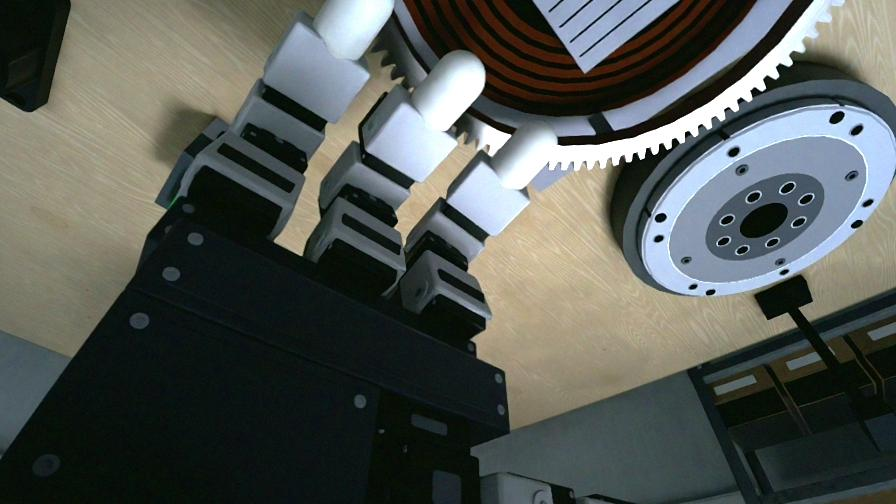

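execute_actions:
  actions:
    - [[0,0,0,0,0,0,-1,-0.2,0.882,-0.7,-0.71,-0.68,-0.23,-0.17,-1,0.2,0.882,-0.7,-1,0.22,0.882,-0.7,0.4,-0.8,0.001,0,0.0133,0,0,0,-1,-0.2,0.882,-0.7,-0.71,-0.68,-0.23,-0.17,-1,0.2,0.882,-0.7,-1,0.22,0.882,-0.7,0.4,-0.8]]
    - [[0,0,0,0,0,0,-1,-0.2,0.882,-0.7,-0.71,-0.68,-0.23,-0.17,-1,0.2,0.882,-0.7,-1,0.22,0.882,-0.7,0.4,-0.8,0,0,0.0167,0,0,0,-1,-0.2,0.882,-0.7,-0.71,-0.68,-0.23,-0.17,-1,0.2,0.882,-0.7,-1,0.22,0.882,-0.7,0.4,-0.8]]
    - [[0,0,0,0,0,0,-1,-0.2,0.882,-0.7,-0.71,-0.68,-0.23,-0.17,-1,0.2,0.882,-0.7,-1,0.22,0.882,-0.7,0.4,-0.8,0,0,0.0183,0,0,0,-1,-0.2,0.882,-0.7,-0.71,-0.68,-0.23,-0.17,-1,0.2,0.882,-0.7,-1,0.22,0.882,-0.7,0.4,-0.8]]
  cameras: ["cam_left_wrist","cam_gauge"]

Scene clock: 2908.83 s.
left_arm: end_effector_position=(+0.2823, -0.2829, +0.1659) hand_goal=(-1.000, -0.200, +0.882, -0.700, -0.710, -0.680, -0.230, -0.170, -1.000, +0.200, +0.882, -0.700, -1.000, +0.220, +0.882, -0.700) hand_measured=(-1.000, -0.196, +0.882, -0.700, -0.710, -0.678, -0.226, -0.168, -1.000, +0.198, +0.880, -0.700, -0.998, +0.216, +0.876, -0.704) hand_current_ma=(+0, +6, +0, -1, -1, +5, +10, +5, +0, -4, -2, -1, +4, -4, -13, -6) hand_state=(goal, goal, goal, goal, goal, goal, goal, goal, goal, goal, goal, goal, goal, goal, goal, goal) hand_current_limit=0.40 hand_speed=-0.80 end_effector_quat_wxyz=(-0.006, +0.999, +0.038, -0.006) | right_arm: end_effector_position=(+0.2781, +0.2719, +0.1792) hand_goal=(-1.000, -0.200, +0.882, -0.700, -0.710, -0.680, -0.230, -0.170, -1.000, +0.200, +0.882, -0.700, -1.000, +0.220, +0.882, -0.700) hand_measured=(-0.998, -0.196, +0.886, -0.698, -0.710, -0.678, -0.226, -0.168, -0.998, +0.198, +0.882, -0.700, -1.000, +0.216, +0.876, -0.704) hand_current_ma=(+1, +3, +4, +1, +0, +3, +7, +2, +3, -2, +0, +0, +1, -3, -8, -4) hand_state=(goal, goal, goal, goal, goal, goal, goal, goal, goal, goal, goal, goal, goal, goal, goal, goal) hand_current_limit=0.40 hand_speed=-0.80 end_effector_quat_wxyz=(+0.013, -0.046, +0.999, +0.011)
Joint positions: left_arm=[-0.668 1.224 0.972 -1.337 -0.002 0.826] | right_arm=[0.612 1.18 0.963 -1.319 -0.005 -1.052]
Joint torques (N m): left_arm=[0.73 -7.18 9.62 1.25 -0.15 -0.05] | right_arm=[-0.5 -4.54 6.23 1.77 -0.02 0.11]
Heat: left arm: hottest elbow 54 °C; right arm: hottest elbow 53 °C.
Hand target: left_arm +0.2912, -0.2873, +0.1797; +0.008, +0.999, +0.040, +0.014 | right_arm +0.2814, +0.2741, +0.1720; +0.015, -0.046, +0.999, +0.011
Off the commanded pose: left_arm 0.017 m, 3 deg | right_arm 0.008 m, 0 deg.
Step readings (end_effector_position of left_arm | right_arm):
0: (+0.2823, -0.2829, +0.1659) | (+0.2795, +0.2728, +0.2079)
1: (+0.2823, -0.2829, +0.1659) | (+0.2796, +0.2728, +0.2080)
2: (+0.2823, -0.2829, +0.1659) | (+0.2797, +0.2729, +0.2077)
4: (+0.2823, -0.2829, +0.1659) | (+0.2796, +0.2728, +0.2057)
8: (+0.2823, -0.2829, +0.1659) | (+0.2787, +0.2722, +0.2013)
15: (+0.2823, -0.2829, +0.1659) | (+0.2786, +0.2722, +0.2001)
16: (+0.2823, -0.2829, +0.1659) | (+0.2787, +0.2722, +0.2001)
17: (+0.2823, -0.2829, +0.1659) | (+0.2787, +0.2722, +0.1996)
19: (+0.2823, -0.2829, +0.1659) | (+0.2786, +0.2722, +0.1973)
23: (+0.2823, -0.2829, +0.1659) | (+0.2778, +0.2717, +0.1915)
30: (+0.2823, -0.2829, +0.1659) | (+0.2779, +0.2717, +0.1891)
31: (+0.2823, -0.2829, +0.1659) | (+0.2780, +0.2718, +0.1892)
32: (+0.2823, -0.2829, +0.1659) | (+0.2779, +0.2717, +0.1886)
34: (+0.2823, -0.2829, +0.1659) | (+0.2779, +0.2717, +0.1862)
38: (+0.2823, -0.2829, +0.1659) | (+0.2780, +0.2718, +0.1801)
45: (+0.2823, -0.2829, +0.1659) | (+0.2781, +0.2719, +0.1792)
Images, in order (width x height): cam_gauge 896x504, cam_left_wrist 896x504.

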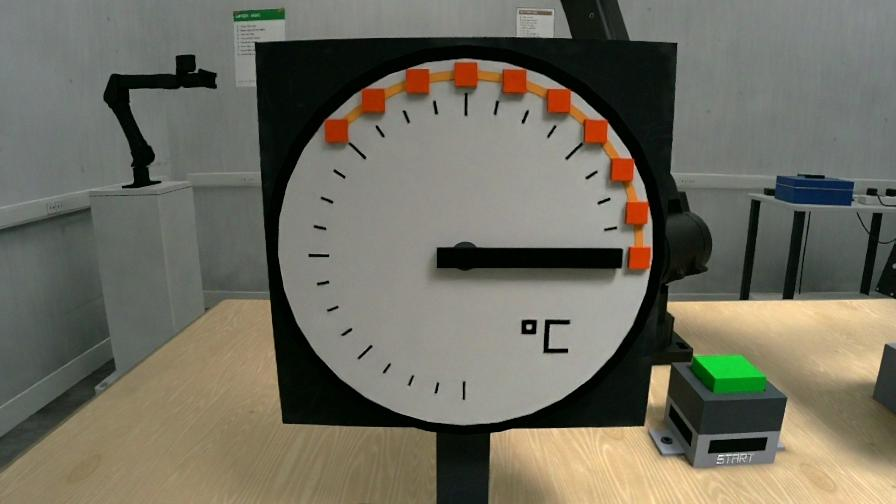

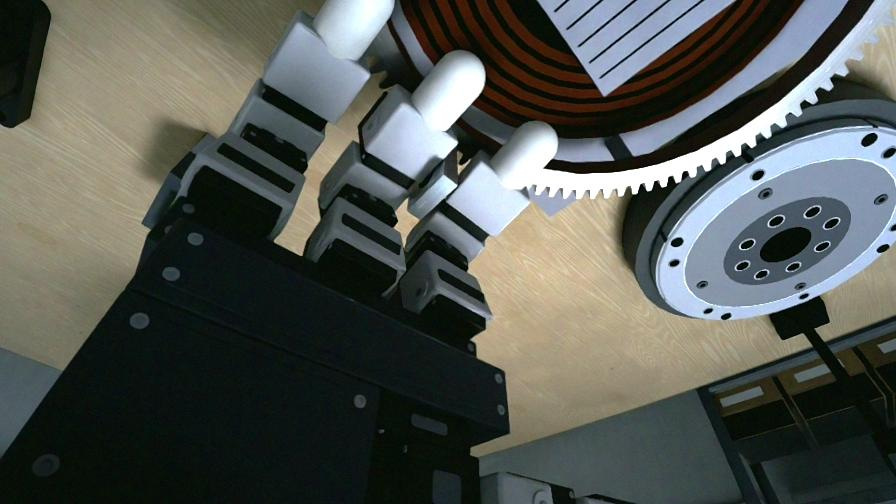

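execute_actions:
  actions:
    - [[0,0,0.003,0,0,0,-1,0.7,0.882,-0.7,-0.71,-0.68,-0.23,-0.17,-1,-0.7,0.882,-0.7,-1,0.22,0.882,-0.7,0.77,-0.85,0,0,0,0,0,0,-1,0.7,0.882,-0.7,-0.71,-0.68,-0.23,-0.17,-1,-0.7,0.882,-0.7,-1,0.22,0.882,-0.7,0.77,-0.85]]
    - [[0,0,0,0,0,0,-1,0.7,0.882,-0.7,-0.71,-0.68,-0.23,-0.17,-1,-0.7,0.882,-0.7,-1,0.22,0.882,-0.7,0.77,-0.85,0,0,0,0,0,0,-1,0.7,0.882,-0.7,-0.71,-0.68,-0.23,-0.17,-1,-0.7,0.882,-0.7,-1,0.22,0.882,-0.7,0.77,-0.85]]
    - [[0,0,0,0,0,0,-1,0.7,0.882,-0.7,-0.71,-0.68,-0.23,-0.17,-1,-0.7,0.882,-0.7,-1,0.22,0.882,-0.7,0.77,-0.85,0,0,0,0,0,0,-1,0.7,0.882,-0.7,-0.71,-0.68,-0.23,-0.17,-1,-0.7,0.882,-0.7,-1,0.22,0.882,-0.7,0.77,-0.85]]
  cameras: ["cam_fly","cam_gauge","cam_left_wrist","cam_right_wrist"]

Scene clock: 2941.20 s.
left_arm: end_effector_position=(+0.2805, -0.2832, +0.1644) hand_goal=(-1.000, +0.700, +0.882, -0.700, -0.710, -0.680, -0.230, -0.170, -1.000, -0.700, +0.882, -0.700, -1.000, +0.220, +0.882, -0.700) hand_measured=(-1.000, +0.188, +0.894, -0.700, -0.710, -0.678, -0.226, -0.168, -1.000, -0.186, +0.878, -0.700, -0.998, +0.216, +0.876, -0.704) hand_current_ma=(+0, -487, +25, -1, -1, +5, +10, +5, +0, +487, -7, -1, +4, -4, -13, -6) hand_state=(goal, blocked, goal, goal, goal, goal, goal, goal, goal, blocked, goal, goal, goal, goal, goal, goal) hand_current_limit=0.77 hand_speed=-0.85 end_effector_quat_wxyz=(-0.005, +0.999, +0.038, -0.010) | right_arm: end_effector_position=(+0.2762, +0.2716, +0.1775) hand_goal=(-1.000, +0.700, +0.882, -0.700, -0.710, -0.680, -0.230, -0.170, -1.000, -0.700, +0.882, -0.700, -1.000, +0.220, +0.882, -0.700) hand_measured=(-0.990, +0.208, +0.916, -0.698, -0.710, -0.678, -0.226, -0.168, -1.000, -0.164, +0.900, -0.700, -1.000, +0.216, +0.876, -0.704) hand_current_ma=(+17, -487, +84, +1, +0, +3, +7, +2, +0, +487, +38, +0, +1, -3, -8, -4) hand_state=(goal, blocked, blocked, goal, goal, goal, goal, goal, goal, blocked, goal, goal, goal, goal, goal, goal) hand_current_limit=0.77 hand_speed=-0.85 end_effector_quat_wxyz=(+0.009, -0.046, +0.999, +0.012)
Joint positions: left_arm=[-0.668 1.224 0.968 -1.336 0.006 0.826] | right_arm=[0.612 1.181 0.959 -1.321 -0.01 -1.052]
Joint torques (N m): left_arm=[0.32 -7.71 9.35 1.46 -0.5 -0.1] | right_arm=[-1.14 -5.6 6.35 2.1 0.17 0.1]
Motor temperatures (°C): left_arm=[33 34 54 33 33 33] | right_arm=[32 36 51 34 34 35]
Heat: left arm: hottest elbow 54 °C; right arm: hottest elbow 51 °C.
Hand target: left_arm +0.2912, -0.2874, +0.1779; +0.008, +0.999, +0.040, +0.014 | right_arm +0.2815, +0.2740, +0.1720; +0.015, -0.046, +0.999, +0.011
Off the commanded pose: left_arm 0.018 m, 3 deg | right_arm 0.008 m, 1 deg.
Step readings (end_effector_position of left_arm | right_arm):
0: (+0.2823, -0.2829, +0.1659) | (+0.2781, +0.2719, +0.1792)
1: (+0.2823, -0.2829, +0.1659) | (+0.2781, +0.2719, +0.1792)
2: (+0.2823, -0.2830, +0.1659) | (+0.2781, +0.2719, +0.1792)
4: (+0.2823, -0.2830, +0.1659) | (+0.2781, +0.2719, +0.1792)
8: (+0.2824, -0.2831, +0.1659) | (+0.2780, +0.2718, +0.1788)
15: (+0.2821, -0.2835, +0.1661) | (+0.2774, +0.2716, +0.1777)
16: (+0.2819, -0.2837, +0.1661) | (+0.2774, +0.2717, +0.1778)
17: (+0.2817, -0.2838, +0.1660) | (+0.2773, +0.2718, +0.1778)
19: (+0.2811, -0.2836, +0.1654) | (+0.2770, +0.2718, +0.1779)
23: (+0.2808, -0.2834, +0.1649) | (+0.2764, +0.2718, +0.1778)
30: (+0.2805, -0.2832, +0.1644) | (+0.2762, +0.2716, +0.1775)
31: (+0.2805, -0.2832, +0.1644) | (+0.2762, +0.2716, +0.1775)
32: (+0.2805, -0.2832, +0.1644) | (+0.2762, +0.2716, +0.1775)
34: (+0.2805, -0.2832, +0.1644) | (+0.2762, +0.2716, +0.1775)
38: (+0.2805, -0.2832, +0.1644) | (+0.2762, +0.2716, +0.1775)
45: (+0.2805, -0.2832, +0.1644) | (+0.2762, +0.2716, +0.1775)
Images, in order (width x height): cam_fly 896x504, cam_gauge 896x504, cam_left_wrist 896x504, cam_right_wrist 896x504.

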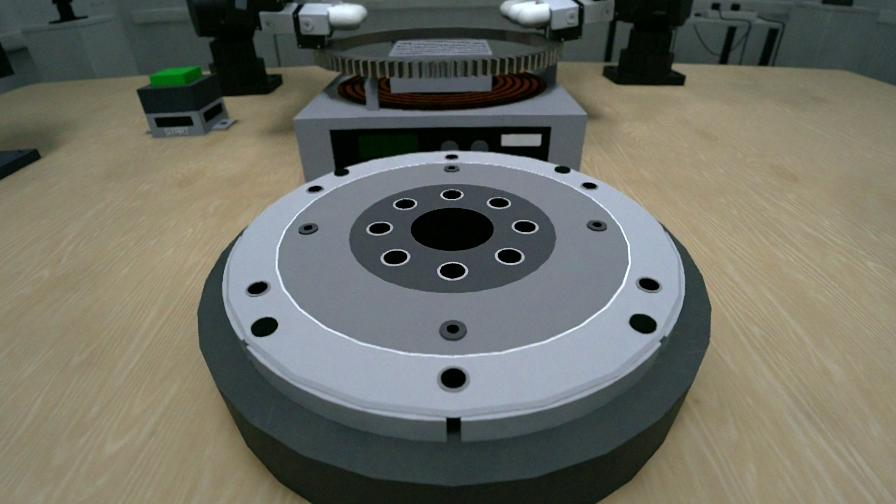

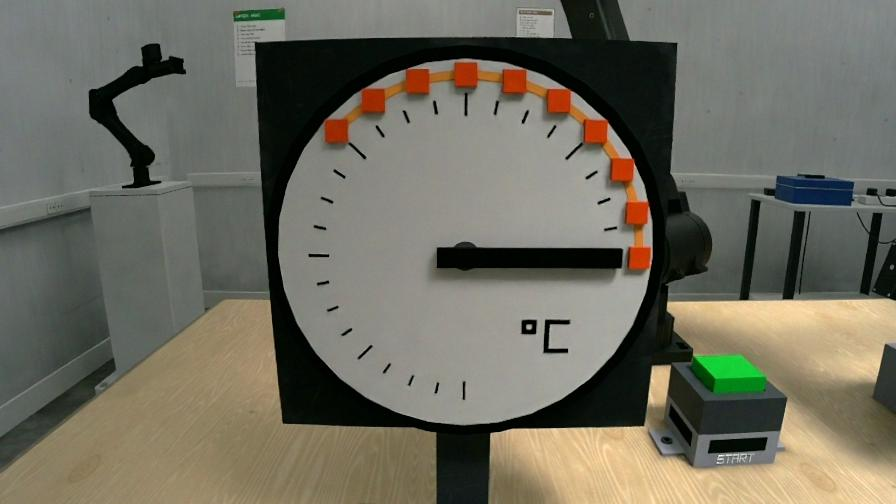

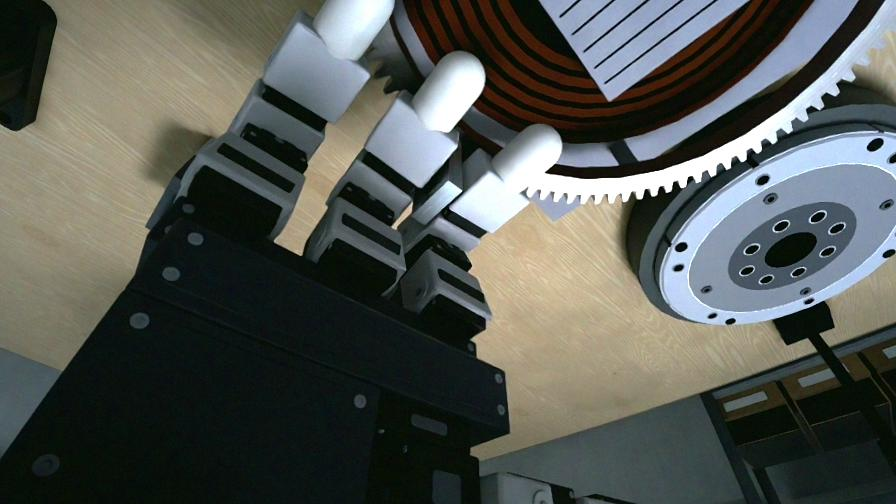

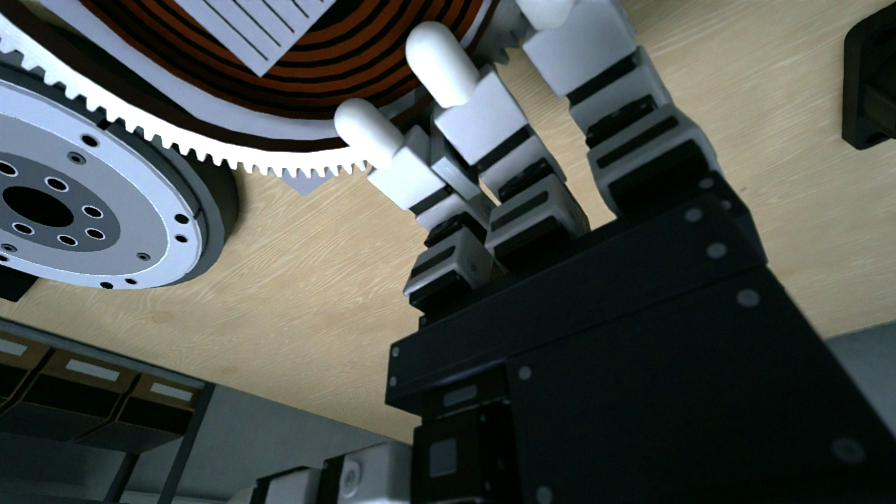

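execute_actions:
  actions:
    - [[0.0149,0.0138,-0.0272,-0.0081,0.0087,0,-1,0.7,0.882,-0.7,-0.71,-0.68,-0.23,-0.17,-1,-0.7,0.882,-0.7,-1,0.22,0.882,-0.7,0.77,-0.85,-0.0153,0.0089,-0.0236,-0.0052,-0.009,0,-1,0.7,0.882,-0.7,-0.71,-0.68,-0.23,-0.17,-1,-0.7,0.882,-0.7,-1,0.22,0.882,-0.7,0.77,-0.85]]
    - [[0.0149,0.0138,-0.0272,-0.0081,0.0087,0,-1,0.7,0.882,-0.7,-0.71,-0.68,-0.23,-0.17,-1,-0.7,0.882,-0.7,-1,0.22,0.882,-0.7,0.77,-0.85,-0.0153,0.0089,-0.0236,-0.0052,-0.009,0,-1,0.7,0.882,-0.7,-0.71,-0.68,-0.23,-0.17,-1,-0.7,0.882,-0.7,-1,0.22,0.882,-0.7,0.77,-0.85]]
    - [[0,0,-0.0133,0,0,0,-1,0.7,0.882,-0.7,-0.71,-0.68,-0.23,-0.17,-1,-0.7,0.882,-0.7,-1,0.22,0.882,-0.7,0.77,-0.85,0,0,-0.0133,0,0,0,-1,0.7,0.882,-0.7,-0.71,-0.68,-0.23,-0.17,-1,-0.7,0.882,-0.7,-1,0.22,0.882,-0.7,0.77,-0.85]]
    - [[0,0,0,0,0,0,-1,0.7,0.882,-0.7,-0.71,-0.68,-0.23,-0.17,-1,-0.7,0.882,-0.7,-1,0.22,0.882,-0.7,0.77,-0.85,-0.0094,0.0054,-0.0145,-0.0032,-0.0055,0,-1,0.7,0.882,-0.7,-0.71,-0.68,-0.23,-0.17,-1,-0.7,0.882,-0.7,-1,0.22,0.882,-0.7,0.77,-0.85]]
  cameras: ["cam_fly"]

Scene clock: 2956.57 s.
left_arm: end_effector_position=(+0.2825, -0.2833, +0.1663) hand_goal=(-1.000, +0.700, +0.882, -0.700, -0.710, -0.680, -0.230, -0.170, -1.000, -0.700, +0.882, -0.700, -1.000, +0.220, +0.882, -0.700) hand_measured=(-1.000, +0.188, +0.892, -0.700, -0.710, -0.678, -0.226, -0.168, -1.000, -0.188, +0.876, -0.700, -0.998, +0.216, +0.876, -0.704) hand_current_ma=(+0, -487, +20, -1, -1, +5, +10, +5, +0, +487, -9, -1, +4, -4, -13, -6) hand_state=(goal, blocked, goal, goal, goal, goal, goal, goal, goal, blocked, goal, goal, goal, goal, goal, goal) hand_current_limit=0.77 hand_speed=-0.85 end_effector_quat_wxyz=(-0.006, +0.999, +0.038, -0.005) | right_arm: end_effector_position=(+0.2771, +0.2716, +0.1783) hand_goal=(-1.000, +0.700, +0.882, -0.700, -0.710, -0.680, -0.230, -0.170, -1.000, -0.700, +0.882, -0.700, -1.000, +0.220, +0.882, -0.700) hand_measured=(-0.986, +0.208, +0.916, -0.698, -0.710, -0.678, -0.226, -0.168, -0.996, -0.174, +0.900, -0.700, -1.000, +0.216, +0.876, -0.704) hand_current_ma=(+28, -487, +81, +1, +0, +3, +7, +2, +6, +487, +38, +0, +1, -3, -8, -4) hand_state=(goal, blocked, blocked, goal, goal, goal, goal, goal, goal, blocked, goal, goal, goal, goal, goal, goal) hand_current_limit=0.77 hand_speed=-0.85 end_effector_quat_wxyz=(+0.011, -0.046, +0.999, +0.011)
Joint positions: left_arm=[-0.668 1.224 0.973 -1.336 -0.001 0.826] | right_arm=[0.612 1.181 0.961 -1.321 -0.007 -1.051]
Joint torques (N m): left_arm=[1.26 -8.12 15.31 0.47 -0.15 -0.06] | right_arm=[-0.91 -6.89 12.26 0.98 0.04 0.08]
Motor temperatures (°C): left_arm=[33 34 55 33 33 33] | right_arm=[32 36 51 34 34 35]
Heat: left arm: hottest elbow 55 °C; right arm: hottest elbow 51 °C.
Hand target: left_arm +0.3083, -0.3011, +0.2197; +0.032, +0.998, +0.039, +0.042 | right_arm +0.3015, +0.2881, +0.2187; +0.051, -0.045, +0.997, +0.034
Off the commanded pose: left_arm 0.062 m, 7 deg | right_arm 0.050 m, 5 deg.
Step readings (end_effector_position of left_arm | right_arm):
0: (+0.2805, -0.2832, +0.1644) | (+0.2762, +0.2716, +0.1775)
1: (+0.2805, -0.2832, +0.1644) | (+0.2762, +0.2716, +0.1775)
2: (+0.2805, -0.2832, +0.1644) | (+0.2762, +0.2716, +0.1775)
4: (+0.2805, -0.2832, +0.1644) | (+0.2762, +0.2716, +0.1775)
8: (+0.2805, -0.2832, +0.1644) | (+0.2762, +0.2716, +0.1775)
15: (+0.2805, -0.2832, +0.1644) | (+0.2762, +0.2716, +0.1775)
16: (+0.2805, -0.2832, +0.1644) | (+0.2762, +0.2716, +0.1775)
17: (+0.2805, -0.2832, +0.1644) | (+0.2762, +0.2716, +0.1775)
19: (+0.2805, -0.2832, +0.1644) | (+0.2762, +0.2716, +0.1775)
23: (+0.2805, -0.2832, +0.1644) | (+0.2762, +0.2716, +0.1775)
30: (+0.2805, -0.2832, +0.1644) | (+0.2762, +0.2716, +0.1775)
31: (+0.2805, -0.2832, +0.1644) | (+0.2762, +0.2716, +0.1775)
32: (+0.2806, -0.2833, +0.1646) | (+0.2762, +0.2716, +0.1775)
34: (+0.2807, -0.2833, +0.1647) | (+0.2761, +0.2716, +0.1775)
38: (+0.2818, -0.2834, +0.1658) | (+0.2763, +0.2713, +0.1773)
45: (+0.2820, -0.2833, +0.1659) | (+0.2764, +0.2713, +0.1773)
46: (+0.2820, -0.2833, +0.1659) | (+0.2764, +0.2713, +0.1773)
47: (+0.2820, -0.2833, +0.1659) | (+0.2765, +0.2713, +0.1775)
49: (+0.2821, -0.2832, +0.1659) | (+0.2767, +0.2715, +0.1778)
53: (+0.2824, -0.2833, +0.1662) | (+0.2769, +0.2716, +0.1781)
60: (+0.2825, -0.2833, +0.1663) | (+0.2771, +0.2716, +0.1783)
Images, in order (width x height): cam_fly 896x504.

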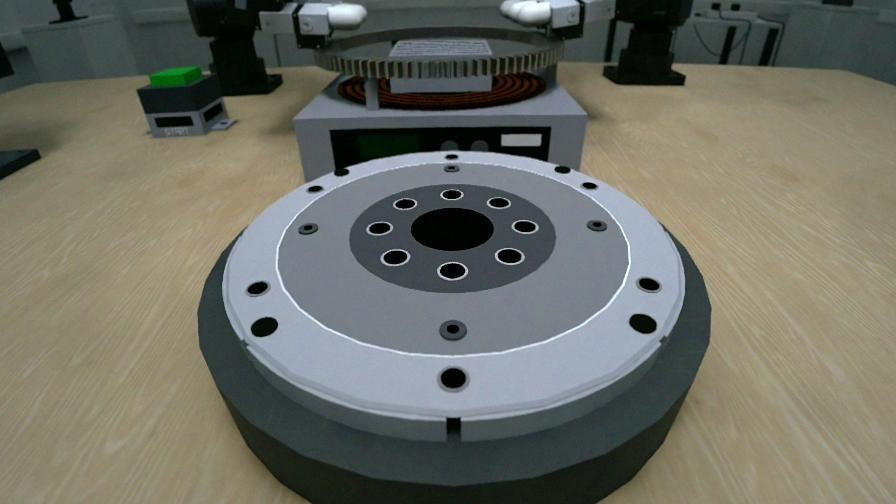

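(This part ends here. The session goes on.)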